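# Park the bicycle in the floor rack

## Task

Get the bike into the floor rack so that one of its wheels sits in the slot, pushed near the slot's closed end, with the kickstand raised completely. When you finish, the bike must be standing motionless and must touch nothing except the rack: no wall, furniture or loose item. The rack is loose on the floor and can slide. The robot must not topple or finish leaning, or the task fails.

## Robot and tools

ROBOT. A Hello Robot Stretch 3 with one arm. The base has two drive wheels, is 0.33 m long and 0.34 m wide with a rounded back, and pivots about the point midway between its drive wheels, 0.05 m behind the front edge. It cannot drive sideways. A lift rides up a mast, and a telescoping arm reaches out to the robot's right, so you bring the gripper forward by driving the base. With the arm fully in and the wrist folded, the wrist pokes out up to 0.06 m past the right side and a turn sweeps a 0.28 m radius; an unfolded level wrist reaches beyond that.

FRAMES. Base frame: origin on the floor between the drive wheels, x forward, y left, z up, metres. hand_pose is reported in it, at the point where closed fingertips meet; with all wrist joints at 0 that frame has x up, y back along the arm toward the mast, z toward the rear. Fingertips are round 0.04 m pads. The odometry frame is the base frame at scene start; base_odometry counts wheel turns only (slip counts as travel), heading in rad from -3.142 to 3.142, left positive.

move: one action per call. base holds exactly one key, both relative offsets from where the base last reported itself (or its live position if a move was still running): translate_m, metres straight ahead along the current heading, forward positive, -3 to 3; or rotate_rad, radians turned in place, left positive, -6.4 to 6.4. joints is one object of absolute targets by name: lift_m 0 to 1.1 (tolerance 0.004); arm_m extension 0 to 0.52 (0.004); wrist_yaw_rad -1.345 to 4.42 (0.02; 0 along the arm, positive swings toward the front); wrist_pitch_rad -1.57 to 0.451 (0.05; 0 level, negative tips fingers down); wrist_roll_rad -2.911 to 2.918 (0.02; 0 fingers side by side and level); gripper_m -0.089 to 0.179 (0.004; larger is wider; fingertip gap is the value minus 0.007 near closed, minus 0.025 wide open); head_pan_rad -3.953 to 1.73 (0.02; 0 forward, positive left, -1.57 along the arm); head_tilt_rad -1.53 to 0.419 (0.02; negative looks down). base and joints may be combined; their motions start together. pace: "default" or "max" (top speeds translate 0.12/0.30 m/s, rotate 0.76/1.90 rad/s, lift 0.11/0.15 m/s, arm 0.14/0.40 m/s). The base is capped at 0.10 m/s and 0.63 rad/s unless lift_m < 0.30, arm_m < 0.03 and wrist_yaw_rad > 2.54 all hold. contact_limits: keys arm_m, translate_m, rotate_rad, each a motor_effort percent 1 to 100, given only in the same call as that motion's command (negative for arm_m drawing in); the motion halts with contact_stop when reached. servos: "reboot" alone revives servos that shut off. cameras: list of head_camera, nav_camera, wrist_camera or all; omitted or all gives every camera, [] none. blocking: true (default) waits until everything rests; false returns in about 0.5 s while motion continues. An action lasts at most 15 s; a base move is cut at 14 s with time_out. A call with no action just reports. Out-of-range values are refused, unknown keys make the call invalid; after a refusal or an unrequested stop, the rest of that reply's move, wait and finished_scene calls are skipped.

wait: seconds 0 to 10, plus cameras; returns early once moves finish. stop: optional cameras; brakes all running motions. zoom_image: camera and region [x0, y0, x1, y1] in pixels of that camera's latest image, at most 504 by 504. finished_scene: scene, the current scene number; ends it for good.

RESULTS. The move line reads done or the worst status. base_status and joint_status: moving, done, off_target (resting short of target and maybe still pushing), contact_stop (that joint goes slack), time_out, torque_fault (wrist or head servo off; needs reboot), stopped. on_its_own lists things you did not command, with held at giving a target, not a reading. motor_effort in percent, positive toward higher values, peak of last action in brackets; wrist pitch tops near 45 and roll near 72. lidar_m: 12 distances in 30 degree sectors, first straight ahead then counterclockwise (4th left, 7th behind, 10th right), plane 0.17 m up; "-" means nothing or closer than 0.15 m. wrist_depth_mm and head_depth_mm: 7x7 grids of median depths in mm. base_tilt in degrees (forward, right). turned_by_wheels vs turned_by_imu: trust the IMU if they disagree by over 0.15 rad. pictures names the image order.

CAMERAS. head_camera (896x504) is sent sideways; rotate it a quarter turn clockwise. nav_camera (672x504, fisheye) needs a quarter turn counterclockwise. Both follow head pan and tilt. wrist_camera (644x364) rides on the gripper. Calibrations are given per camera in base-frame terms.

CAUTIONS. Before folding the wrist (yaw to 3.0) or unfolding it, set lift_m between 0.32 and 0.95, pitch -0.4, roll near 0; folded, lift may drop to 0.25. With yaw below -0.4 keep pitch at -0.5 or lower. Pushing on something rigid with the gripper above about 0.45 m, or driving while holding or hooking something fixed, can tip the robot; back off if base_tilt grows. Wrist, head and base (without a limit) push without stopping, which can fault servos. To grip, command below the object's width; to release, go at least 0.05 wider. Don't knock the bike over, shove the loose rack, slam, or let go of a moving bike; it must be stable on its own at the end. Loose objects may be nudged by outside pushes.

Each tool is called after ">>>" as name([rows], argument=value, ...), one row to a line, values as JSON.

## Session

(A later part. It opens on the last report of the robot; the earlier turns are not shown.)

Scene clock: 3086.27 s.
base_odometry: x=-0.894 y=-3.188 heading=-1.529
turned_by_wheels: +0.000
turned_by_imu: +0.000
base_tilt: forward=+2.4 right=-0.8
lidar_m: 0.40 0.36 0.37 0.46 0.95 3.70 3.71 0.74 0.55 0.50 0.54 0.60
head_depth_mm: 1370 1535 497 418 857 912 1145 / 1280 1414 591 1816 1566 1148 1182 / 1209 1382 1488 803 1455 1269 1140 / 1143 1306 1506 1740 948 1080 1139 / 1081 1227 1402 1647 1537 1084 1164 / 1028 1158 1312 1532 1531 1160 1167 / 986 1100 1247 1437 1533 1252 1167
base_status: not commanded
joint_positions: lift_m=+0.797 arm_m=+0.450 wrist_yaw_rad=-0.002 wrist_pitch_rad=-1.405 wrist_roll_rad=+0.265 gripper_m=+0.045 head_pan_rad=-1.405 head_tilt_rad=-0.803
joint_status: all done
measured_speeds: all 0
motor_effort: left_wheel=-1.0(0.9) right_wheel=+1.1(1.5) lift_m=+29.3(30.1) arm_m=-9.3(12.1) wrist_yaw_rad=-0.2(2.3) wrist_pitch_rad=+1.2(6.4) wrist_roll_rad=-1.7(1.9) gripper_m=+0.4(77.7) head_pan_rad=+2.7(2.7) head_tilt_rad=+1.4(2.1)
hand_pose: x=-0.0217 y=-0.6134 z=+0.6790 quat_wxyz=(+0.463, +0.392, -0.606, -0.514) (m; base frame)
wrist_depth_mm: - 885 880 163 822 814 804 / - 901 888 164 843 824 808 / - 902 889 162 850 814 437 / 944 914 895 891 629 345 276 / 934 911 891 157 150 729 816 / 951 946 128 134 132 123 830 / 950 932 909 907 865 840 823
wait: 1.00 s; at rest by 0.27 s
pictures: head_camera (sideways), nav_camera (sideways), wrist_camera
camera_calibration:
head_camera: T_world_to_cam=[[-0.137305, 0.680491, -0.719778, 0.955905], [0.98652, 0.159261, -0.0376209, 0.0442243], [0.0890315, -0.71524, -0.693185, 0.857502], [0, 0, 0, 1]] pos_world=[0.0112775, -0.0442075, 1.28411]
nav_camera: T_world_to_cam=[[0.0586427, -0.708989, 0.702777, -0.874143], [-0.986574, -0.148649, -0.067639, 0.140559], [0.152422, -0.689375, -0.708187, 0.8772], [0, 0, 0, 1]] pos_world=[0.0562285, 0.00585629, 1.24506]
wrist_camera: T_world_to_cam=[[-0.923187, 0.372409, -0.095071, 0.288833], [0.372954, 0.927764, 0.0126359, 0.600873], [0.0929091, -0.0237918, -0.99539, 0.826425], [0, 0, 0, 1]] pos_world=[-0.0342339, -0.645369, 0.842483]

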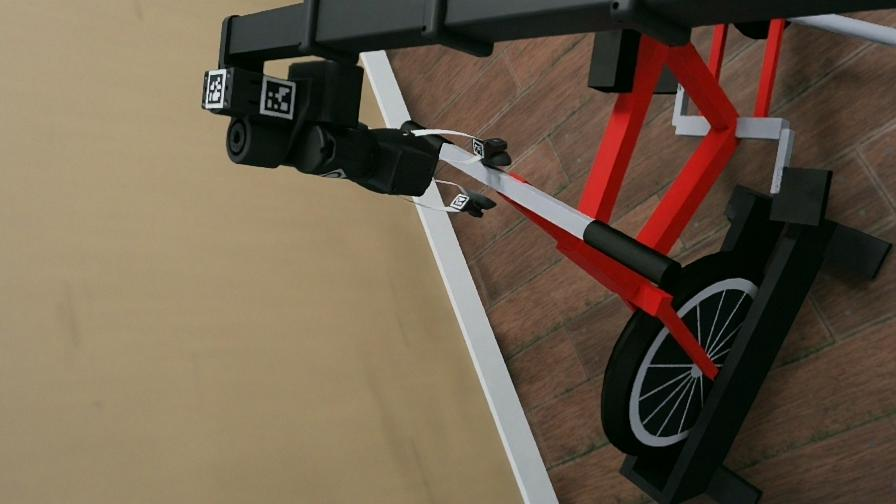

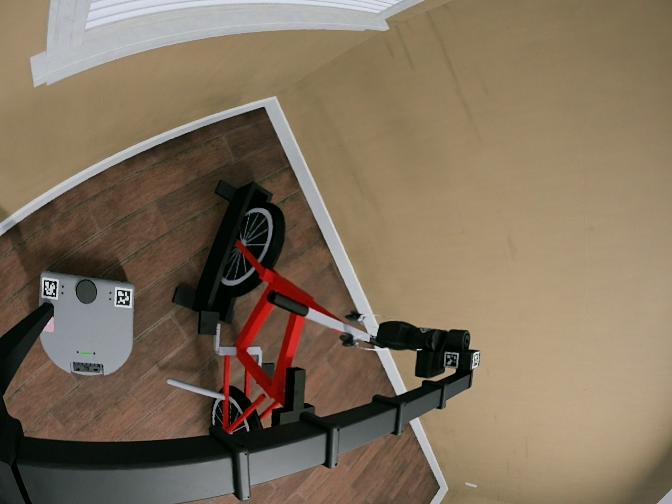

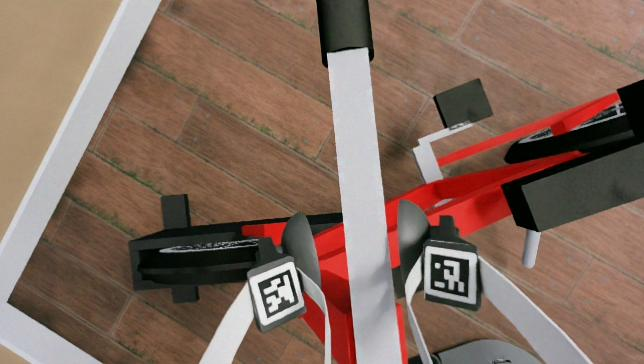

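>>> move(joints={"gripper_m":0.13}, cameras=[])

>>> move(joints={"lift_m":0.98})

Scene clock: 3091.17 s.
move: done
base_odometry: x=-0.894 y=-3.188 heading=-1.529
turned_by_wheels: +0.000
turned_by_imu: -0.001
base_tilt: forward=+2.3 right=-0.8
lidar_m: 0.40 0.36 0.37 0.46 0.94 3.70 3.73 0.74 0.55 0.50 0.54 0.60
head_depth_mm: 1362 1539 497 417 859 915 1141 / 1279 1418 592 1787 1552 1144 1181 / 1209 1366 1488 875 1461 1281 1143 / 1145 1306 1505 1709 950 1080 1137 / 1088 1227 1398 1650 1544 1084 1165 / 1024 1154 1318 1532 1537 1161 1164 / 983 1096 1247 1430 1529 1255 1168
base_status: not commanded
joint_positions: lift_m=+0.797 arm_m=+0.450 wrist_yaw_rad=-0.002 wrist_pitch_rad=-1.405 wrist_roll_rad=+0.265 gripper_m=+0.130 head_pan_rad=-1.405 head_tilt_rad=-0.803
joint_status: all done
measured_speeds: all 0
motor_effort: left_wheel=-0.5(0.8) right_wheel=+1.7(1.7) lift_m=+27.8(28.5) arm_m=-3.6(5.3) wrist_yaw_rad=+1.5(2.2) wrist_pitch_rad=+1.0(1.3) wrist_roll_rad=-1.8(1.8) gripper_m=+1.2(80.1) head_pan_rad=+2.6(2.7) head_tilt_rad=+1.2(2.0)
hand_pose: x=-0.0217 y=-0.6134 z=+0.6790 quat_wxyz=(+0.463, +0.392, -0.606, -0.514) (m; base frame)
wrist_depth_mm: - 906 889 163 829 820 794 / - 908 872 164 854 818 800 / - 898 885 162 847 816 451 / 943 929 903 876 623 360 278 / 946 943 683 377 328 142 806 / 957 935 148 296 857 127 115 / 954 120 904 893 861 856 840
pictures: none
No camera images: "cameras" was empty.

Scene clock: 3093.67 s.
move: done
base_odometry: x=-0.894 y=-3.188 heading=-1.529
turned_by_wheels: +0.000
turned_by_imu: -0.001
base_tilt: forward=+2.3 right=-0.8
lidar_m: 0.40 0.36 0.37 0.46 0.94 3.70 3.72 0.74 0.55 0.50 0.54 0.60
head_depth_mm: 459 1591 1897 1872 1584 1062 1146 / 467 516 1687 1806 1561 1149 1189 / 1202 1313 1608 1788 1462 1273 1142 / 1149 1309 1471 1724 951 1075 1134 / 1085 1220 1407 1658 1538 1085 1161 / 1030 1156 1312 1525 1538 1157 1168 / 984 1102 1235 1421 1522 1245 1164
base_status: not commanded
joint_positions: lift_m=+0.980 arm_m=+0.450 wrist_yaw_rad=-0.002 wrist_pitch_rad=-1.405 wrist_roll_rad=+0.265 gripper_m=+0.130 head_pan_rad=-1.405 head_tilt_rad=-0.803
joint_status: all done
measured_speeds: all 0
motor_effort: left_wheel=-0.5(0.9) right_wheel=+1.7(1.7) lift_m=+30.0(31.9) arm_m=-0.1(3.5) wrist_yaw_rad=+1.5(2.4) wrist_pitch_rad=+0.8(1.3) wrist_roll_rad=-1.7(1.8) gripper_m=+0.5(1.5) head_pan_rad=+2.4(3.0) head_tilt_rad=+1.3(2.1)
hand_pose: x=-0.0217 y=-0.6135 z=+0.8620 quat_wxyz=(+0.463, +0.392, -0.606, -0.514) (m; base frame)
wrist_depth_mm: - - - - - 999 985 / - - - - - - 975 / - - - - - - - / - - - - 817 463 996 / - - 851 638 - 140 986 / - - - - - 127 115 / - 118 - - - - -
pictures: head_camera (sideways), nav_camera (sideways), wrist_camera
camera_calibration:
head_camera: T_world_to_cam=[[-0.137305, 0.680491, -0.719777, 0.955904], [0.986519, 0.159261, -0.0376209, 0.0442243], [0.0890317, -0.71524, -0.693185, 0.857502], [0, 0, 0, 1]] pos_world=[0.0112776, -0.0442075, 1.28411]
nav_camera: T_world_to_cam=[[0.0586429, -0.708989, 0.702777, -0.874143], [-0.986574, -0.148649, -0.067639, 0.140559], [0.152423, -0.689375, -0.708187, 0.8772], [0, 0, 0, 1]] pos_world=[0.0562285, 0.00585631, 1.24506]
wrist_camera: T_world_to_cam=[[-0.923194, 0.372332, -0.0953, 0.306441], [0.372936, 0.927779, 0.0120544, 0.599219], [0.0929056, -0.0244122, -0.995376, 1.00819], [0, 0, 0, 1]] pos_world=[-0.0342329, -0.645428, 1.02551]

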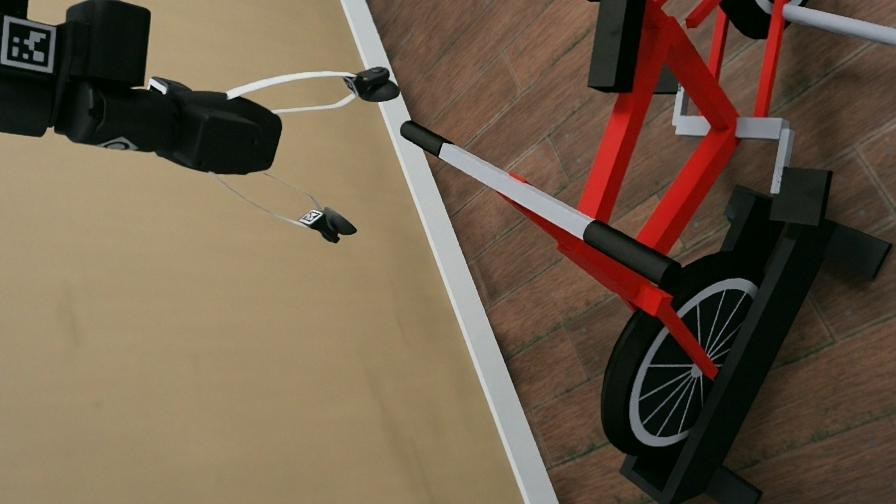

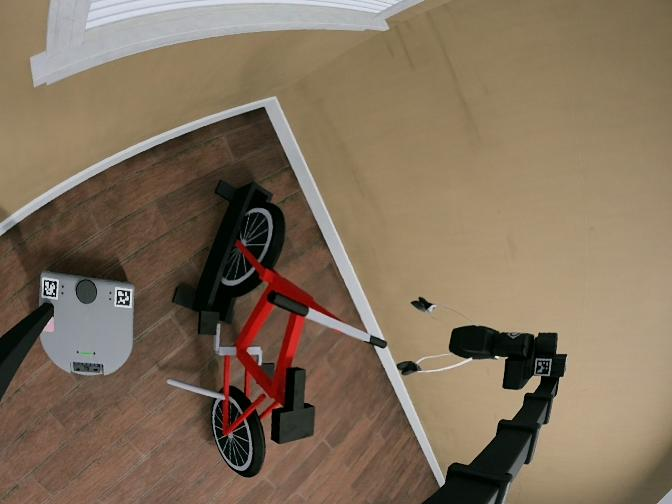

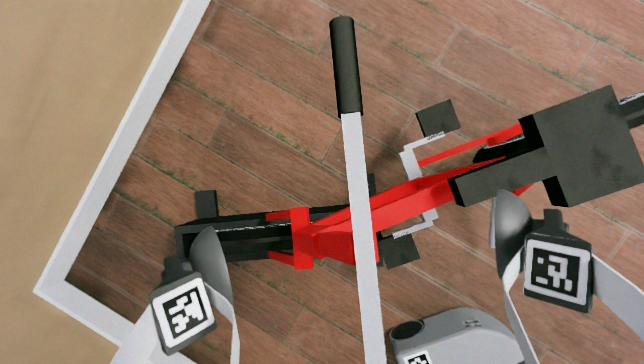

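>>> move(joints={"arm_m":0.1}, cameras=[])

>>> move(base={"translate_m":-0.2}, joints={"wrist_pitch_rad":-1.0,"wrist_roll_rad":1.571,"gripper_m":-0.02,"lift_m":0.5,"arm_m":0.1})

Scene clock: 3131.67 s.
move: done
base_odometry: x=-0.894 y=-3.188 heading=-1.529
turned_by_wheels: +0.000
turned_by_imu: -0.002
base_tilt: forward=+2.3 right=-0.8
lidar_m: 0.40 0.36 0.37 0.46 0.95 3.70 3.72 0.74 0.55 0.50 0.54 0.60
head_depth_mm: 1355 1538 - - 1531 923 1150 / 1291 1437 - - - 1074 1179 / 1210 1380 1598 1804 - 1070 1143 / 1145 1304 1498 1736 921 1082 1134 / 1086 1224 1413 1633 1545 1085 1170 / 1029 1156 1322 1522 1544 1154 1169 / 982 1096 1241 1422 1532 1243 1157
base_status: not commanded
joint_positions: lift_m=+0.980 arm_m=+0.100 wrist_yaw_rad=+0.000 wrist_pitch_rad=-1.404 wrist_roll_rad=+0.263 gripper_m=+0.130 head_pan_rad=-1.405 head_tilt_rad=-0.803
joint_status: all done
measured_speeds: all 0
motor_effort: left_wheel=-0.5(1.0) right_wheel=+1.5(1.8) lift_m=+26.1(30.1) arm_m=-19.0(21.1) wrist_yaw_rad=-0.3(2.3) wrist_pitch_rad=+1.1(1.4) wrist_roll_rad=-0.8(1.8) gripper_m=+1.1(1.6) head_pan_rad=+2.6(3.0) head_tilt_rad=+1.2(2.1)
hand_pose: x=-0.0216 y=-0.2637 z=+0.8620 quat_wxyz=(+0.465, +0.393, -0.606, -0.513) (m; base frame)
wrist_depth_mm: - - 575 - - 988 983 / - - 324 - - - 990 / - - 832 - - - 977 / - - - - - - 984 / - - - - - 140 985 / - 125 - - 867 122 115 / 655 117 - - - - -
pictures: none
No camera images: "cameras" was empty.

Scene clock: 3136.87 s.
move: done
base_odometry: x=-0.902 y=-2.989 heading=-1.529
turned_by_wheels: +0.000
turned_by_imu: -0.002
base_tilt: forward=+2.3 right=-0.8
lidar_m: 0.57 0.52 0.53 0.66 1.36 3.56 3.56 3.26 0.46 0.46 0.56 0.87
head_depth_mm: 1528 1776 2085 1873 1559 1024 1150 / 1424 1652 1952 1852 896 1025 529 / 1340 1544 1799 1845 928 1170 542 / 1268 1447 1663 1786 1555 1114 1120 / 1205 1368 1559 1716 1480 1135 1137 / 1149 1284 1467 1675 938 1110 1148 / 1095 1225 1381 1585 1071 1138 1162
base_status: done
joint_positions: lift_m=+0.500 arm_m=+0.100 wrist_yaw_rad=+0.000 wrist_pitch_rad=-1.010 wrist_roll_rad=+1.568 gripper_m=-0.020 head_pan_rad=-1.405 head_tilt_rad=-0.803
joint_status: all done
measured_speeds: all 0
motor_effort: left_wheel=-0.2(6.1) right_wheel=-1.6(6.6) lift_m=+22.2(25.8) arm_m=-12.8(19.5) wrist_yaw_rad=+0.5(1.5) wrist_pitch_rad=+1.8(3.7) wrist_roll_rad=+1.0(6.1) gripper_m=-7.4(80.0) head_pan_rad=+2.6(3.1) head_tilt_rad=+1.1(2.0)
hand_pose: x=-0.0215 y=-0.3606 z=+0.4088 quat_wxyz=(+0.002, +0.001, -0.875, -0.484) (m; base frame)
wrist_depth_mm: - 932 311 398 529 461 411 / - 851 364 398 519 461 422 / - 291 762 643 566 486 436 / 235 264 507 645 578 507 443 / 230 - 851 154 578 518 457 / 230 - 990 128 125 517 469 / 226 - 389 494 598 534 480
pictures: head_camera (sideways), nav_camera (sideways), wrist_camera
camera_calibration:
head_camera: T_world_to_cam=[[-0.137299, 0.680456, -0.719811, 0.955948], [0.98652, 0.159259, -0.0376206, 0.0442239], [0.0890372, -0.715273, -0.69315, 0.857457], [0, 0, 0, 1]] pos_world=[0.0112777, -0.0442083, 1.28411]
nav_camera: T_world_to_cam=[[0.0586373, -0.708955, 0.702812, -0.874188], [-0.986574, -0.148653, -0.0676398, 0.14056], [0.152428, -0.689409, -0.708153, 0.877156], [0, 0, 0, 1]] pos_world=[0.056229, 0.00585359, 1.24506]
wrist_camera: T_world_to_cam=[[0.123381, 0.822403, -0.555365, 0.542077], [0.979501, -0.0111239, 0.201134, -0.0328537], [0.159235, -0.568797, -0.806917, 0.29129], [0, 0, 0, 1]] pos_world=[-0.0810852, -0.280487, 0.542705]

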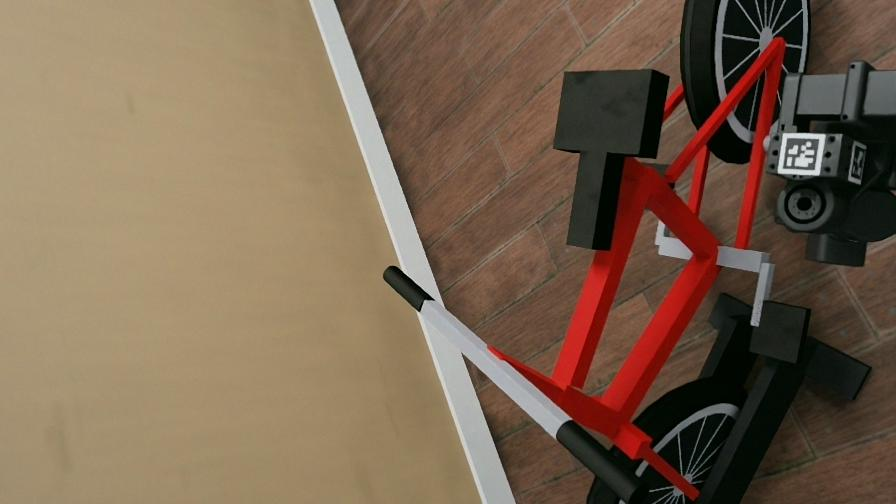

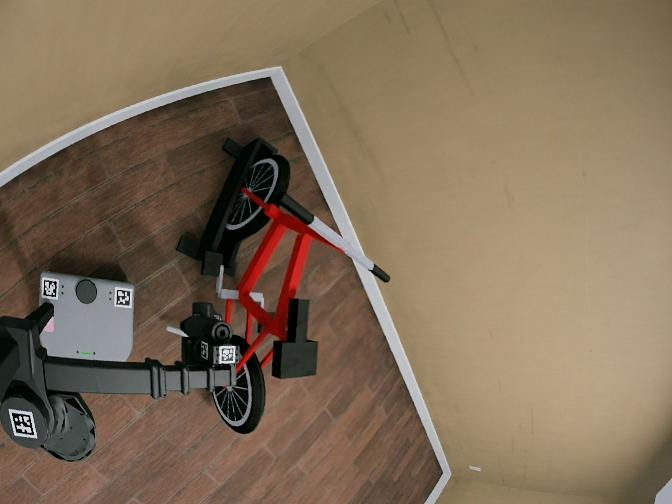

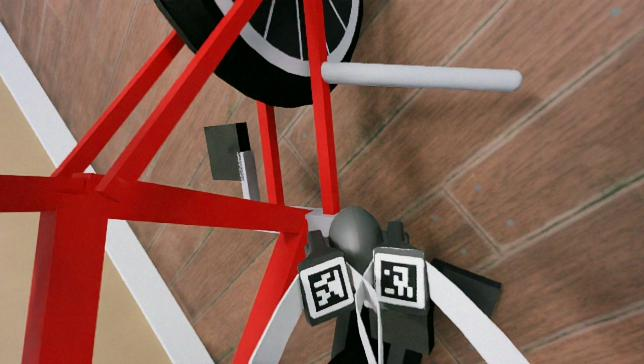

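>>> move(joints={"lift_m":0.17,"arm_m":0.135})

Scene clock: 3151.20 s.
move: done
base_odometry: x=-0.902 y=-2.989 heading=-1.529
turned_by_wheels: +0.000
turned_by_imu: -0.002
base_tilt: forward=+2.3 right=-0.8
lidar_m: 0.57 0.52 0.53 0.66 1.36 3.57 3.54 3.24 0.46 0.46 0.56 0.87
head_depth_mm: 1521 1777 2097 1868 1565 1030 1149 / 1431 1637 1952 1844 896 1020 1170 / 1342 1548 1799 1841 928 1172 1164 / 1271 1452 1668 1799 1535 1117 1176 / 1206 1364 1561 1717 1479 1141 1134 / 1149 1296 1458 1676 939 1109 1144 / 1093 1225 1384 1583 1073 1137 1160
base_status: not commanded
joint_positions: lift_m=+0.170 arm_m=+0.135 wrist_yaw_rad=+0.000 wrist_pitch_rad=-1.010 wrist_roll_rad=+1.569 gripper_m=-0.020 head_pan_rad=-1.405 head_tilt_rad=-0.803
joint_status: all done
measured_speeds: all 0
motor_effort: left_wheel=-0.1(0.3) right_wheel=-1.8(2.4) lift_m=+22.5(24.3) arm_m=+14.6(20.6) wrist_yaw_rad=-0.6(1.4) wrist_pitch_rad=+1.9(2.3) wrist_roll_rad=+0.8(0.9) gripper_m=-7.4(8.8) head_pan_rad=+2.3(3.0) head_tilt_rad=+1.3(2.1)
hand_pose: x=-0.0215 y=-0.3957 z=+0.0788 quat_wxyz=(+0.001, +0.000, -0.875, -0.484) (m; base frame)
wrist_depth_mm: 102 102 102 101 100 100 156 / 189 350 288 238 201 179 162 / 513 385 306 254 216 188 168 / 569 410 324 265 224 194 173 / 644 441 342 156 219 198 176 / 667 472 365 128 125 205 181 / 695 505 387 280 253 206 188
pictures: head_camera (sideways), nav_camera (sideways), wrist_camera
camera_calibration:
head_camera: T_world_to_cam=[[-0.137299, 0.680456, -0.719811, 0.955948], [0.98652, 0.159259, -0.0376206, 0.0442239], [0.0890372, -0.715273, -0.69315, 0.857457], [0, 0, 0, 1]] pos_world=[0.0112777, -0.0442083, 1.28411]
nav_camera: T_world_to_cam=[[0.0586372, -0.708955, 0.702812, -0.874188], [-0.986574, -0.148653, -0.0676398, 0.14056], [0.152428, -0.689409, -0.708153, 0.877156], [0, 0, 0, 1]] pos_world=[0.056229, 0.00585359, 1.24506]
wrist_camera: T_world_to_cam=[[0.123813, 0.822151, -0.555642, 0.387623], [0.97945, -0.0114111, 0.201366, 0.032988], [0.159212, -0.569155, -0.806669, 0.00492198], [0, 0, 0, 1]] pos_world=[-0.0810865, -0.315507, 0.212707]

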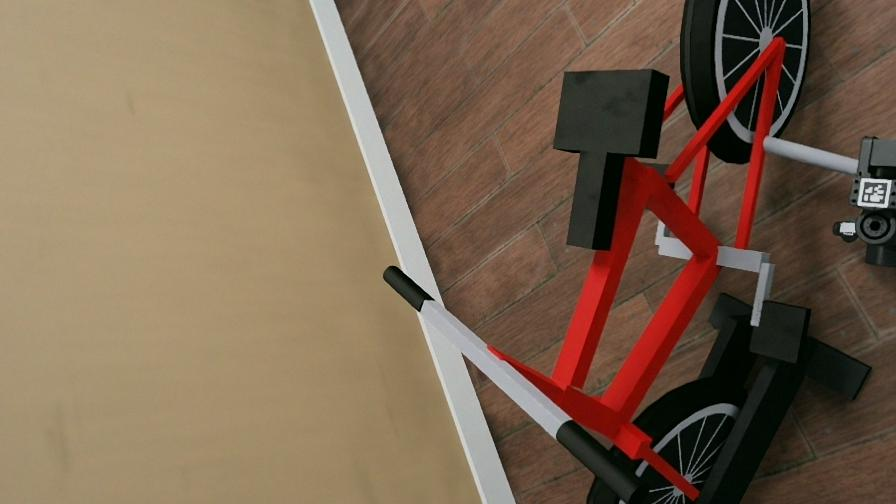

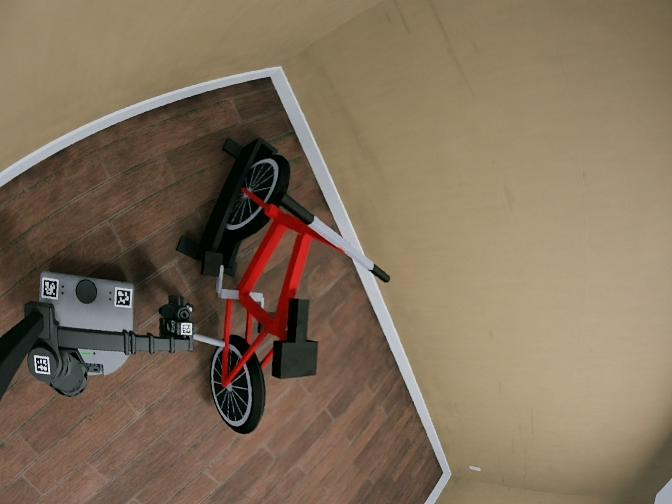

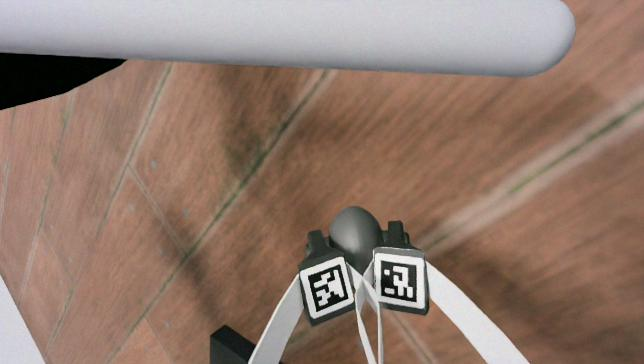

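>>> move(base={"translate_m":-0.08}, contact_limits={"translate_m":25})

Scene clock: 3159.77 s.
move: done
base_odometry: x=-0.906 y=-2.909 heading=-1.529
turned_by_wheels: +0.000
turned_by_imu: -0.001
base_tilt: forward=+2.3 right=-0.8
lidar_m: 0.64 0.59 0.59 0.74 1.53 3.52 3.48 3.19 0.54 0.44 0.59 0.80
head_depth_mm: 1592 1844 2148 1862 1574 1036 1149 / 1474 1705 2032 1851 1524 1032 1168 / 1401 1604 1880 1848 891 1068 1166 / 1331 1511 1748 1839 935 1263 1177 / 1258 1413 1632 1767 1533 1134 1170 / 1197 1341 1514 1689 1473 1160 1133 / 1137 1278 1434 1624 967 1117 1164
base_status: done
joint_positions: lift_m=+0.170 arm_m=+0.135 wrist_yaw_rad=+0.002 wrist_pitch_rad=-1.010 wrist_roll_rad=+1.577 gripper_m=-0.020 head_pan_rad=-1.405 head_tilt_rad=-0.803
joint_status: not commanded
measured_speeds: all 0
motor_effort: left_wheel=-0.2(5.8) right_wheel=-2.8(15.5) lift_m=+23.6(23.6) arm_m=+5.9(9.5) wrist_yaw_rad=-1.1(12.6) wrist_pitch_rad=+1.9(2.3) wrist_roll_rad=-2.3(2.8) gripper_m=-7.6(8.5) head_pan_rad=+2.3(2.8) head_tilt_rad=+1.4(2.1)
contact_limits: translate_m 25 (maximum 100)
hand_pose: x=-0.0213 y=-0.3957 z=+0.0788 quat_wxyz=(-0.002, -0.001, -0.875, -0.484) (m; base frame)
wrist_depth_mm: 175 207 265 235 203 178 160 / 180 208 282 243 209 183 164 / 180 208 308 253 215 188 168 / - 199 116 118 210 186 172 / 566 112 111 110 110 110 174 / 687 477 367 128 125 205 181 / 708 504 383 280 257 206 188
pictures: head_camera (sideways), nav_camera (sideways), wrist_camera
camera_calibration:
head_camera: T_world_to_cam=[[-0.137299, 0.680456, -0.719811, 0.955948], [0.98652, 0.159259, -0.0376206, 0.0442239], [0.0890373, -0.715273, -0.69315, 0.857457], [0, 0, 0, 1]] pos_world=[0.0112777, -0.0442083, 1.28411]
nav_camera: T_world_to_cam=[[0.0586374, -0.708955, 0.702811, -0.874188], [-0.986573, -0.148653, -0.0676398, 0.14056], [0.152428, -0.689409, -0.708153, 0.877156], [0, 0, 0, 1]] pos_world=[0.056229, 0.0058536, 1.24506]
wrist_camera: T_world_to_cam=[[0.131287, 0.821396, -0.555043, 0.387409], [0.978407, -0.0172019, 0.205971, 0.0301318], [0.159636, -0.570099, -0.805918, 0.00446433], [0, 0, 0, 1]] pos_world=[-0.0810558, -0.315153, 0.21242]

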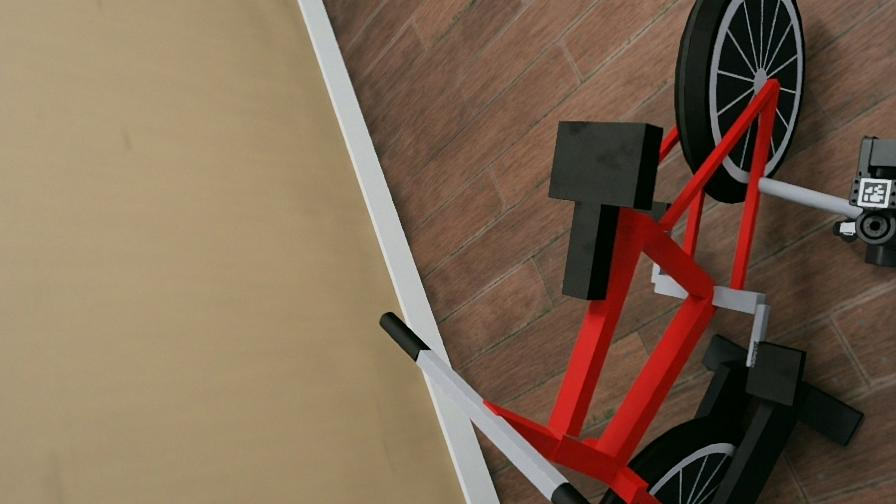

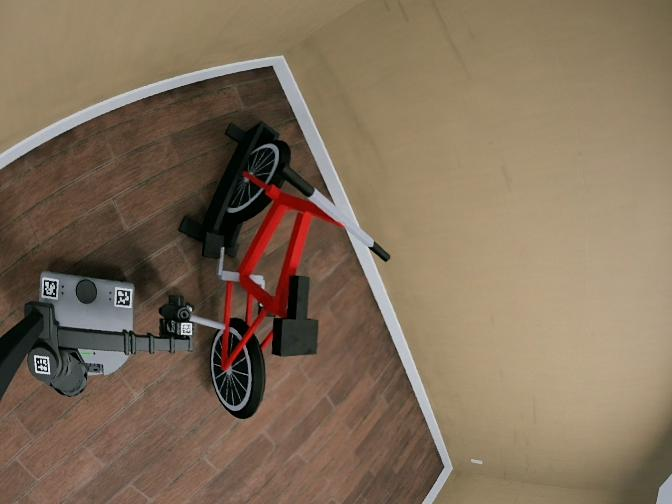

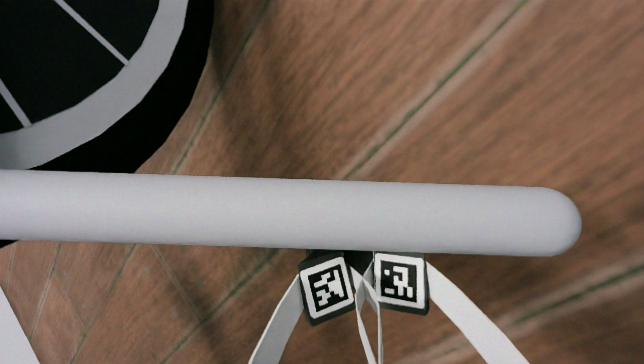

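>>> move(base={"translate_m":0.04}, cameras=[])

>>> move(joints={"lift_m":0.4}, cameras=[])

>>> move(joints={"lift_m":0.96,"arm_m":0.0}, cameras=[])

>>> move(base={"translate_m":-0.86}, joints={"head_pan_rad":-0.7,"head_tilt_rad":-0.7}, pace="max")

Scene clock: 3272.07 s.
move: done
base_odometry: x=-0.904 y=-2.949 heading=-1.529
turned_by_wheels: +0.000
turned_by_imu: -0.001
base_tilt: forward=+2.3 right=-0.8
lidar_m: 0.60 0.55 0.56 0.70 1.45 3.56 3.52 3.24 0.54 0.45 0.57 0.82
head_depth_mm: 1561 1822 2127 1865 1572 1031 1149 / 1470 1681 1988 1851 1472 1014 1157 / 1373 1573 1830 1853 915 1134 1156 / 1290 1485 1706 1833 1453 1103 1177 / 1229 1397 1597 1738 1546 1173 1147 / 1173 1315 1500 1680 983 1118 1140 / 1119 1243 1410 1617 999 1126 1164
base_status: done
joint_positions: lift_m=+0.170 arm_m=+0.135 wrist_yaw_rad=+0.002 wrist_pitch_rad=-1.010 wrist_roll_rad=+1.577 gripper_m=-0.020 head_pan_rad=-1.405 head_tilt_rad=-0.803
joint_status: not commanded
measured_speeds: all 0
motor_effort: left_wheel=+3.4(7.8) right_wheel=+4.0(8.4) lift_m=+26.3(26.4) arm_m=-1.9(2.1) wrist_yaw_rad=-2.1(2.2) wrist_pitch_rad=+1.7(2.1) wrist_roll_rad=-2.3(2.3) gripper_m=-6.7(8.4) head_pan_rad=+2.3(2.9) head_tilt_rad=+1.3(2.1)
hand_pose: x=-0.0213 y=-0.3957 z=+0.0788 quat_wxyz=(-0.002, -0.001, -0.875, -0.484) (m; base frame)
wrist_depth_mm: 176 209 277 235 203 178 160 / - 103 103 103 103 106 162 / 189 369 113 109 108 107 166 / 568 413 321 264 223 194 173 / 640 438 344 156 220 198 176 / 676 478 364 128 125 206 181 / 720 507 380 282 254 207 188
pictures: none
No camera images: "cameras" was empty.

Scene clock: 3275.00 s.
move: done
base_odometry: x=-0.904 y=-2.949 heading=-1.529
turned_by_wheels: +0.000
turned_by_imu: -0.001
base_tilt: forward=+2.3 right=-0.8
lidar_m: 0.60 0.55 0.56 0.70 1.44 3.55 3.52 3.23 0.54 0.45 0.57 0.82
head_depth_mm: 1550 1811 2127 1866 1571 1031 1152 / 1462 1684 1997 1867 1467 1019 640 / 1384 1561 1844 1834 914 1137 639 / 1308 1472 1706 1825 1447 1107 1116 / 1227 1386 1600 1731 1540 1165 1148 / 1168 1322 1496 1687 985 1120 1142 / 1116 1249 1413 1615 999 1123 1164
base_status: not commanded
joint_positions: lift_m=+0.400 arm_m=+0.135 wrist_yaw_rad=+0.002 wrist_pitch_rad=-1.010 wrist_roll_rad=+1.577 gripper_m=-0.020 head_pan_rad=-1.405 head_tilt_rad=-0.803
joint_status: all done
measured_speeds: all 0
motor_effort: left_wheel=+3.5(3.8) right_wheel=+4.0(4.5) lift_m=+30.1(32.0) arm_m=-6.9(7.0) wrist_yaw_rad=-1.2(3.0) wrist_pitch_rad=+1.5(2.3) wrist_roll_rad=-2.1(2.4) gripper_m=-7.0(8.5) head_pan_rad=+2.2(3.0) head_tilt_rad=+1.1(2.1)
hand_pose: x=-0.0213 y=-0.3957 z=+0.3088 quat_wxyz=(-0.002, -0.001, -0.875, -0.484) (m; base frame)
wrist_depth_mm: 992 203 273 375 425 375 333 / 235 228 284 298 296 368 343 / 162 829 606 507 456 398 352 / - 878 389 526 472 409 361 / - 958 401 152 464 422 369 / 194 231 285 128 125 433 383 / - 987 814 303 462 430 392
pictures: none
No camera images: "cameras" was empty.

Scene clock: 3280.93 s.
move: done
base_odometry: x=-0.904 y=-2.949 heading=-1.529
turned_by_wheels: +0.000
turned_by_imu: -0.001
base_tilt: forward=+2.3 right=-0.8
lidar_m: 0.60 0.55 0.56 0.70 1.44 3.57 3.52 3.23 0.54 0.45 0.57 0.82
head_depth_mm: 1550 1817 2130 1926 - - - / 1457 1678 1983 1906 - - - / 1372 1568 1832 1832 1558 - 1138 / 1299 1479 1715 1830 1451 1109 1173 / 1236 1394 1602 1726 1536 1160 1150 / 1174 1313 1493 1687 986 1118 1137 / 1111 1249 1410 1621 1000 1122 1161
base_status: not commanded
joint_positions: lift_m=+0.960 arm_m=+0.000 wrist_yaw_rad=+0.001 wrist_pitch_rad=-1.009 wrist_roll_rad=+1.576 gripper_m=-0.020 head_pan_rad=-1.405 head_tilt_rad=-0.803
joint_status: all done
measured_speeds: all 0
motor_effort: left_wheel=+3.6(3.8) right_wheel=+4.2(4.6) lift_m=+30.1(31.5) arm_m=-14.8(21.1) wrist_yaw_rad=-0.5(2.2) wrist_pitch_rad=+1.5(2.1) wrist_roll_rad=-1.7(2.3) gripper_m=-7.6(8.5) head_pan_rad=+2.1(3.0) head_tilt_rad=+1.8(2.2)
hand_pose: x=-0.0214 y=-0.2608 z=+0.8689 quat_wxyz=(-0.002, -0.001, -0.875, -0.484) (m; base frame)
wrist_depth_mm: - - - - 952 869 - / - - - - 956 883 - / - - - 701 - 914 - / - - - 654 - 947 837 / - - - 152 937 968 853 / - - - 128 125 - 883 / - - - 768 - - 892
pictures: none
No camera images: "cameras" was empty.

Scene clock: 3290.50 s.
move: done
base_odometry: x=-0.940 y=-2.089 heading=-1.529
turned_by_wheels: +0.000
turned_by_imu: -0.005
base_tilt: forward=+2.3 right=-0.8
lidar_m: 1.34 1.23 1.24 1.55 2.97 3.03 2.76 2.54 2.56 1.96 0.67 0.74
head_depth_mm: 1509 1667 1865 2017 1714 1438 1240 / 1521 1697 1887 2044 1691 1424 1230 / 1550 1709 1928 2071 1687 1394 1229 / 1570 1766 1977 2050 1672 1226 1224 / 1593 1784 2012 1211 1344 1387 1216 / 1624 1823 2034 1447 1565 1369 1218 / 1651 1856 2040 1611 1589 1395 1210
base_status: done
joint_positions: lift_m=+0.960 arm_m=+0.000 wrist_yaw_rad=+0.001 wrist_pitch_rad=-1.009 wrist_roll_rad=+1.576 gripper_m=-0.020 head_pan_rad=-0.706 head_tilt_rad=-0.705
joint_status: all done
measured_speeds: all 0
motor_effort: left_wheel=+0.3(6.3) right_wheel=-2.2(7.0) lift_m=+25.7(30.1) arm_m=-4.3(15.1) wrist_yaw_rad=-0.5(2.5) wrist_pitch_rad=+1.6(2.2) wrist_roll_rad=-1.9(2.1) gripper_m=-7.3(8.8) head_pan_rad=+2.7(4.5) head_tilt_rad=+1.7(3.5)
hand_pose: x=-0.0214 y=-0.2608 z=+0.8689 quat_wxyz=(-0.002, -0.001, -0.875, -0.484) (m; base frame)
wrist_depth_mm: - - - - 982 873 - / - - - - - 891 - / - - - - - 917 - / - - - - - 950 835 / - - - 152 - 978 856 / - - - 128 125 - 875 / - - - - - - 903
pictures: head_camera (sideways), nav_camera (sideways), wrist_camera
camera_calibration:
head_camera: T_world_to_cam=[[-0.48659, 0.384425, -0.784505, 1.0424], [0.655394, 0.754388, -0.0368411, 0.0452338], [0.577658, -0.532086, -0.619028, 0.758061], [0, 0, 0, 1]] pos_world=[0.0396743, -0.0314946, 1.28869]
nav_camera: T_world_to_cam=[[0.445937, -0.457897, 0.769071, -0.962907], [-0.654348, -0.753045, -0.0689386, 0.140233], [0.610711, -0.472498, -0.635435, 0.779775], [0, 0, 0, 1]] pos_world=[0.0449396, 0.0331311, 1.24571]
wrist_camera: T_world_to_cam=[[0.130466, 0.821173, -0.555565, 0.715522], [0.97856, -0.0165803, 0.205292, -0.129456], [0.159369, -0.570438, -0.805731, 0.717843], [0, 0, 0, 1]] pos_world=[-0.0810732, -0.180228, 1.00248]

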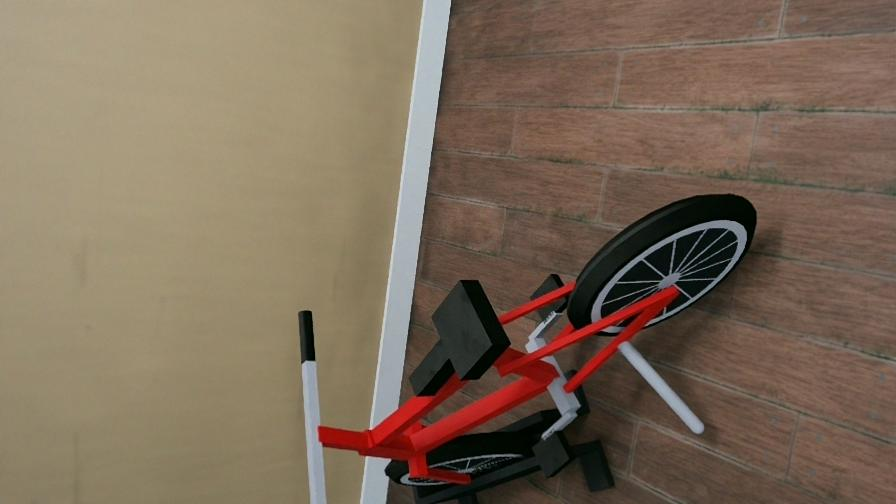

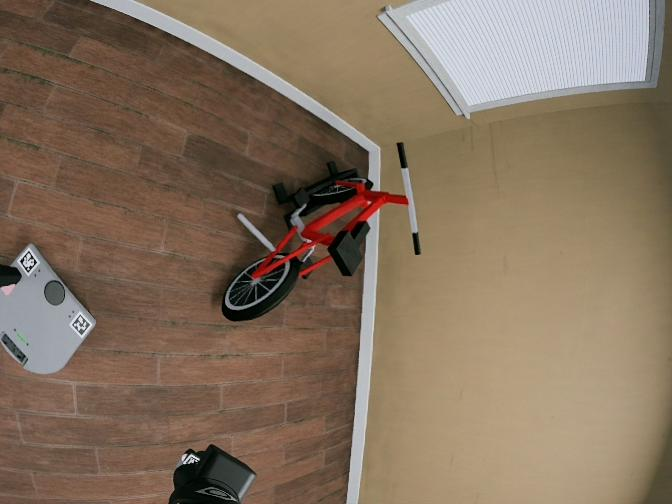

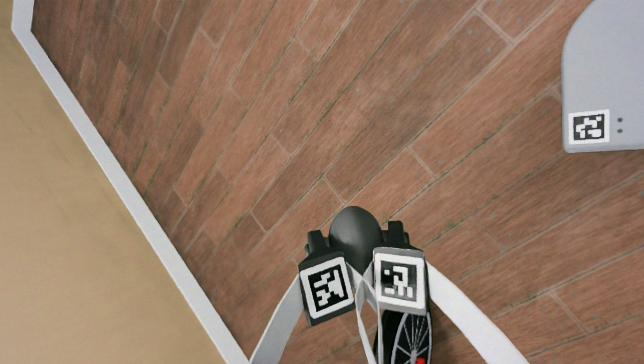

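>>> move(base={"translate_m":0.134}, cameras=[])

>>> move(base={"rotate_rad":1.745}, joints={"head_pan_rad":-1.9}, cameras=[])

>>> move(base={"translate_m":-0.27})

Scene clock: 3329.47 s.
move: done
base_odometry: x=-0.934 y=-2.223 heading=-1.529
turned_by_wheels: +0.000
turned_by_imu: -0.001
base_tilt: forward=+2.3 right=-0.8
lidar_m: 1.23 1.13 1.14 1.42 2.93 3.11 2.88 2.64 2.67 1.87 0.59 0.74
head_depth_mm: 1427 1594 1786 1958 1687 1426 1232 / 1459 1622 1805 1999 1689 1421 1236 / 1482 1643 1861 2000 1680 1081 1180 / 1501 1686 1866 2025 1372 1201 1225 / 1529 1695 1895 2060 1382 1379 1219 / 1553 1740 1921 1388 1504 1399 1217 / 1589 1763 1977 1876 1609 1384 1211
base_status: done
joint_positions: lift_m=+0.960 arm_m=+0.000 wrist_yaw_rad=+0.001 wrist_pitch_rad=-1.009 wrist_roll_rad=+1.576 gripper_m=-0.020 head_pan_rad=-0.706 head_tilt_rad=-0.705
joint_status: not commanded
measured_speeds: all 0
motor_effort: left_wheel=+3.8(8.8) right_wheel=+4.4(7.7) lift_m=+23.1(24.5) arm_m=+2.1(2.4) wrist_yaw_rad=-1.2(2.2) wrist_pitch_rad=+1.8(2.2) wrist_roll_rad=-1.7(2.0) gripper_m=-7.3(8.5) head_pan_rad=+2.6(3.4) head_tilt_rad=+1.5(2.8)
hand_pose: x=-0.0214 y=-0.2608 z=+0.8689 quat_wxyz=(-0.002, -0.001, -0.875, -0.484) (m; base frame)
wrist_depth_mm: - - - - - 857 - / - - - - - 896 - / - - - - - 924 - / - - - - - 950 841 / - - - 152 - 986 854 / - - - 128 125 999 878 / - - - - - - 908
pictures: none
No camera images: "cameras" was empty.

Scene clock: 3333.33 s.
move: done
base_odometry: x=-0.934 y=-2.223 heading=+0.216
turned_by_wheels: +1.745
turned_by_imu: +1.733
base_tilt: forward=+2.3 right=-0.8
lidar_m: 1.67 3.06 3.22 2.72 2.68 2.35 1.76 0.59 1.12 1.16 1.13 1.19
head_depth_mm: 1591 1744 1886 1988 - - 1171 / 1721 1884 2050 2208 - - - / 1635 1870 2135 2227 - - - / 1471 1629 1882 - - - - / 1331 1469 1664 1828 - - - / 1213 1326 1491 1681 - - - / 1119 1213 1357 1492 1582 1372 -
base_status: done
joint_positions: lift_m=+0.960 arm_m=+0.000 wrist_yaw_rad=+0.001 wrist_pitch_rad=-1.009 wrist_roll_rad=+1.576 gripper_m=-0.020 head_pan_rad=-1.895 head_tilt_rad=-0.705
joint_status: all done
measured_speeds: all 0
motor_effort: left_wheel=-3.7(7.6) right_wheel=+6.8(10.7) lift_m=+22.8(23.2) arm_m=-2.0(3.7) wrist_yaw_rad=-1.1(2.6) wrist_pitch_rad=+1.7(2.1) wrist_roll_rad=-1.8(1.9) gripper_m=-7.5(8.6) head_pan_rad=-2.2(4.8) head_tilt_rad=+2.1(2.7)
hand_pose: x=-0.0214 y=-0.2608 z=+0.8689 quat_wxyz=(-0.002, -0.001, -0.875, -0.484) (m; base frame)
wrist_depth_mm: - - - - 999 862 - / - - - - - 895 - / - - - - - 905 - / - - - - - 934 843 / - - - 152 - 994 862 / - - - 128 125 - 883 / - - - - - - 912
pictures: none
No camera images: "cameras" was empty.

Scene clock: 3337.17 s.
move: done
base_odometry: x=-1.198 y=-2.281 heading=+0.216
turned_by_wheels: +0.000
turned_by_imu: -0.002
base_tilt: forward=+2.3 right=-0.8
lidar_m: 1.85 3.30 3.46 2.59 2.56 2.02 1.52 0.35 0.44 1.29 1.25 1.32
head_depth_mm: 1384 1491 1637 1732 - - 1189 / 1479 1604 1778 1830 - - - / 1579 1750 1928 1128 - - - / 1638 1819 2026 - - - - / 1498 1638 1845 1979 - - - / 1361 1490 1645 1859 - - - / 1246 1350 1505 1673 1710 1365 -
base_status: done
joint_positions: lift_m=+0.960 arm_m=+0.000 wrist_yaw_rad=+0.001 wrist_pitch_rad=-1.009 wrist_roll_rad=+1.576 gripper_m=-0.020 head_pan_rad=-1.895 head_tilt_rad=-0.705
joint_status: not commanded
measured_speeds: all 0
motor_effort: left_wheel=-2.3(7.5) right_wheel=-0.2(4.5) lift_m=+23.2(23.4) arm_m=-13.4(13.4) wrist_yaw_rad=-1.3(2.2) wrist_pitch_rad=+1.6(2.2) wrist_roll_rad=-1.8(2.0) gripper_m=-7.5(8.5) head_pan_rad=-2.4(2.8) head_tilt_rad=+2.0(2.7)
hand_pose: x=-0.0214 y=-0.2608 z=+0.8689 quat_wxyz=(-0.002, -0.001, -0.875, -0.484) (m; base frame)
wrist_depth_mm: - - - - 969 877 - / - - - - - 888 - / - - - - - 919 - / - - - - - 947 839 / - - - 151 - 963 869 / - - - 128 125 - 879 / - - - - - - 909
pictures: head_camera (sideways), nav_camera (sideways), wrist_camera
camera_calibration:
head_camera: T_world_to_cam=[[0.175461, 0.594686, -0.784578, 1.03846], [0.944237, -0.327199, -0.03684, 0.0434704], [-0.278621, -0.734363, -0.618935, 0.763164], [0, 0, 0, 1]] pos_world=[-0.0106211, -0.0428917, 1.2887]
nav_camera: T_world_to_cam=[[-0.258789, -0.584331, 0.769146, -0.958706], [-0.942605, 0.326717, -0.0689397, 0.141993], [-0.211009, -0.742841, -0.635344, 0.784669], [0, 0, 0, 1]] pos_world=[0.051313, -0.0237082, 1.24571]
wrist_camera: T_world_to_cam=[[0.130461, 0.821174, -0.555566, 0.715529], [0.978561, -0.0165762, 0.20529, -0.129452], [0.15937, -0.570437, -0.805731, 0.717838], [0, 0, 0, 1]] pos_world=[-0.0810732, -0.180238, 1.00248]

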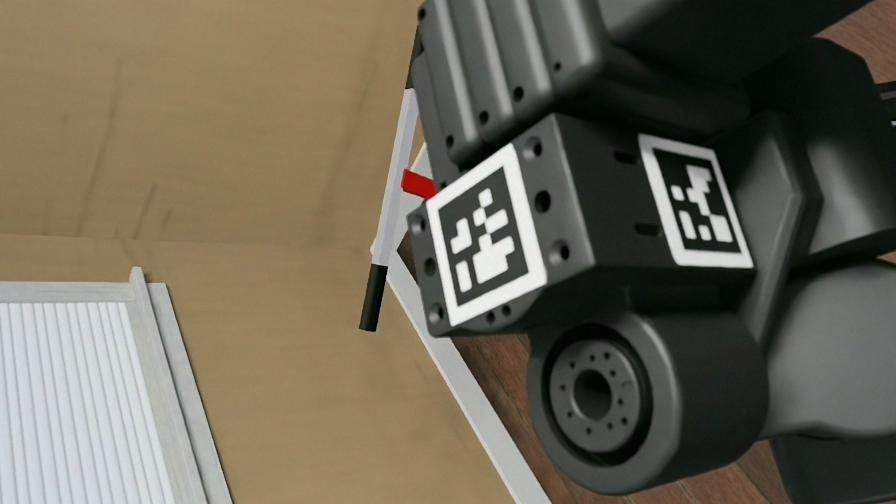

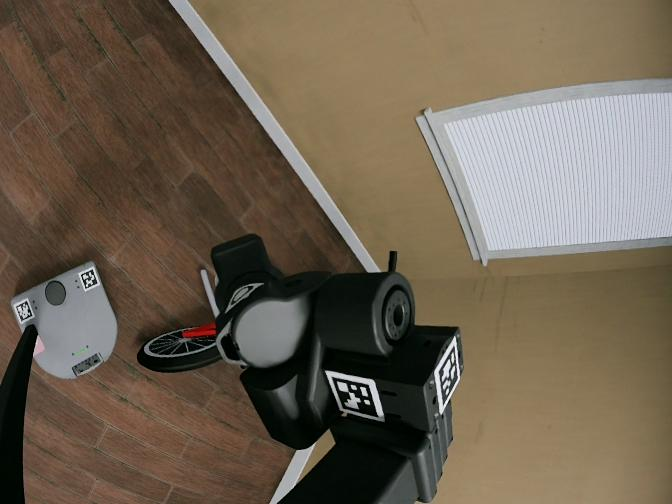

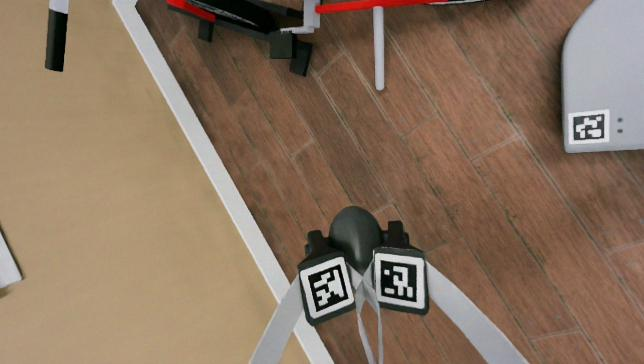

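>>> move(base={"translate_m":-0.19}, joints={"wrist_pitch_rad":-1.3,"wrist_roll_rad":0.0,"arm_m":0.2})

Scene clock: 3369.00 s.
move: done
base_odometry: x=-1.384 y=-2.322 heading=+0.216
turned_by_wheels: +0.000
turned_by_imu: -0.002
base_tilt: forward=+2.3 right=-0.8
lidar_m: 1.98 3.47 3.31 2.50 2.46 1.80 1.35 1.31 0.21 0.53 1.34 1.40
head_depth_mm: 1218 1325 1441 - - - 1207 / 1303 1425 1543 - - 1389 1235 / 1394 1548 - - 1598 1430 1232 / 1527 1623 - 1933 1637 874 940 / 1587 1584 316 1062 1324 1321 1176 / 1450 291 304 322 517 1373 1198 / 1332 1375 304 308 393 1398 1211
base_status: done
joint_positions: lift_m=+0.960 arm_m=+0.200 wrist_yaw_rad=+0.000 wrist_pitch_rad=-1.298 wrist_roll_rad=+0.004 gripper_m=-0.020 head_pan_rad=-1.895 head_tilt_rad=-0.705
joint_status: all done
measured_speeds: all 0
motor_effort: left_wheel=-2.5(8.3) right_wheel=-0.2(4.7) lift_m=+23.6(23.9) arm_m=+19.3(21.4) wrist_yaw_rad=+0.2(1.9) wrist_pitch_rad=-0.3(1.8) wrist_roll_rad=-1.4(4.1) gripper_m=-6.6(8.4) head_pan_rad=-1.9(2.8) head_tilt_rad=+1.9(2.6)
hand_pose: x=-0.0216 y=-0.3908 z=+0.8455 quat_wxyz=(+0.562, +0.426, -0.564, -0.429) (m; base frame)
wrist_depth_mm: - - - - 783 - - / - - - - 833 - - / - - - - 827 - - / - - - - 833 - - / - - - 151 158 984 983 / - - - 128 126 988 991 / - - - - - 986 963
pictures: head_camera (sideways), nav_camera (sideways), wrist_camera
camera_calibration:
head_camera: T_world_to_cam=[[0.17549, 0.594617, -0.784624, 1.03852], [0.94421, -0.327277, -0.0368393, 0.0434696], [-0.278694, -0.734385, -0.618877, 0.763089], [0, 0, 0, 1]] pos_world=[-0.0106248, -0.0428913, 1.2887]
nav_camera: T_world_to_cam=[[-0.258817, -0.584256, 0.769193, -0.958768], [-0.94258, 0.326787, -0.0689405, 0.141993], [-0.211083, -0.742869, -0.635286, 0.784595], [0, 0, 0, 1]] pos_world=[0.0513097, -0.0237158, 1.24571]
wrist_camera: T_world_to_cam=[[-0.990936, 0.116626, -0.0666677, 0.0963798], [0.123165, 0.986894, -0.104262, 0.508851], [0.0536342, -0.111528, -0.992313, 0.959673], [0, 0, 0, 1]] pos_world=[-0.0186376, -0.406391, 1.01178]

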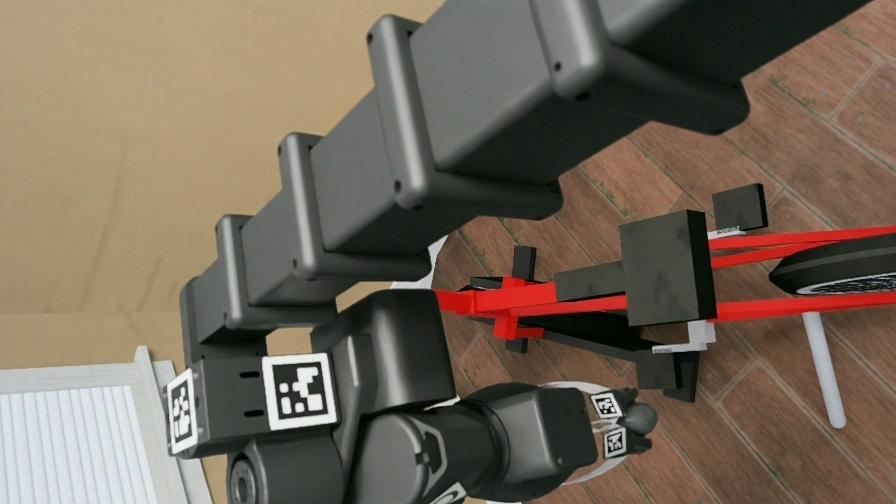

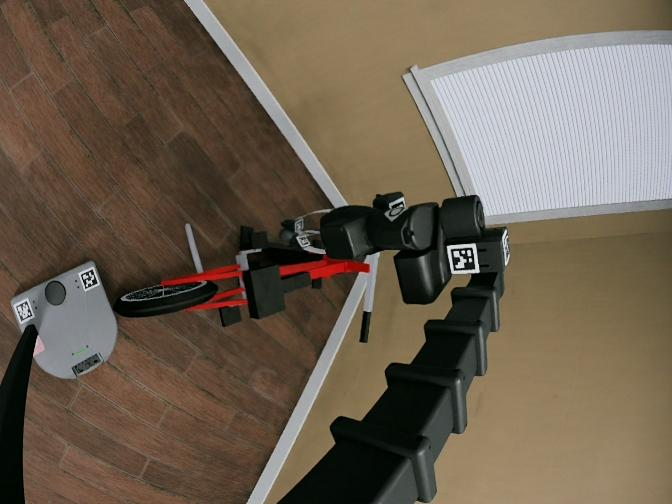

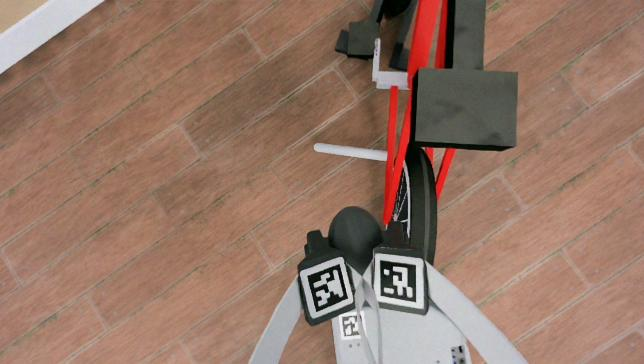

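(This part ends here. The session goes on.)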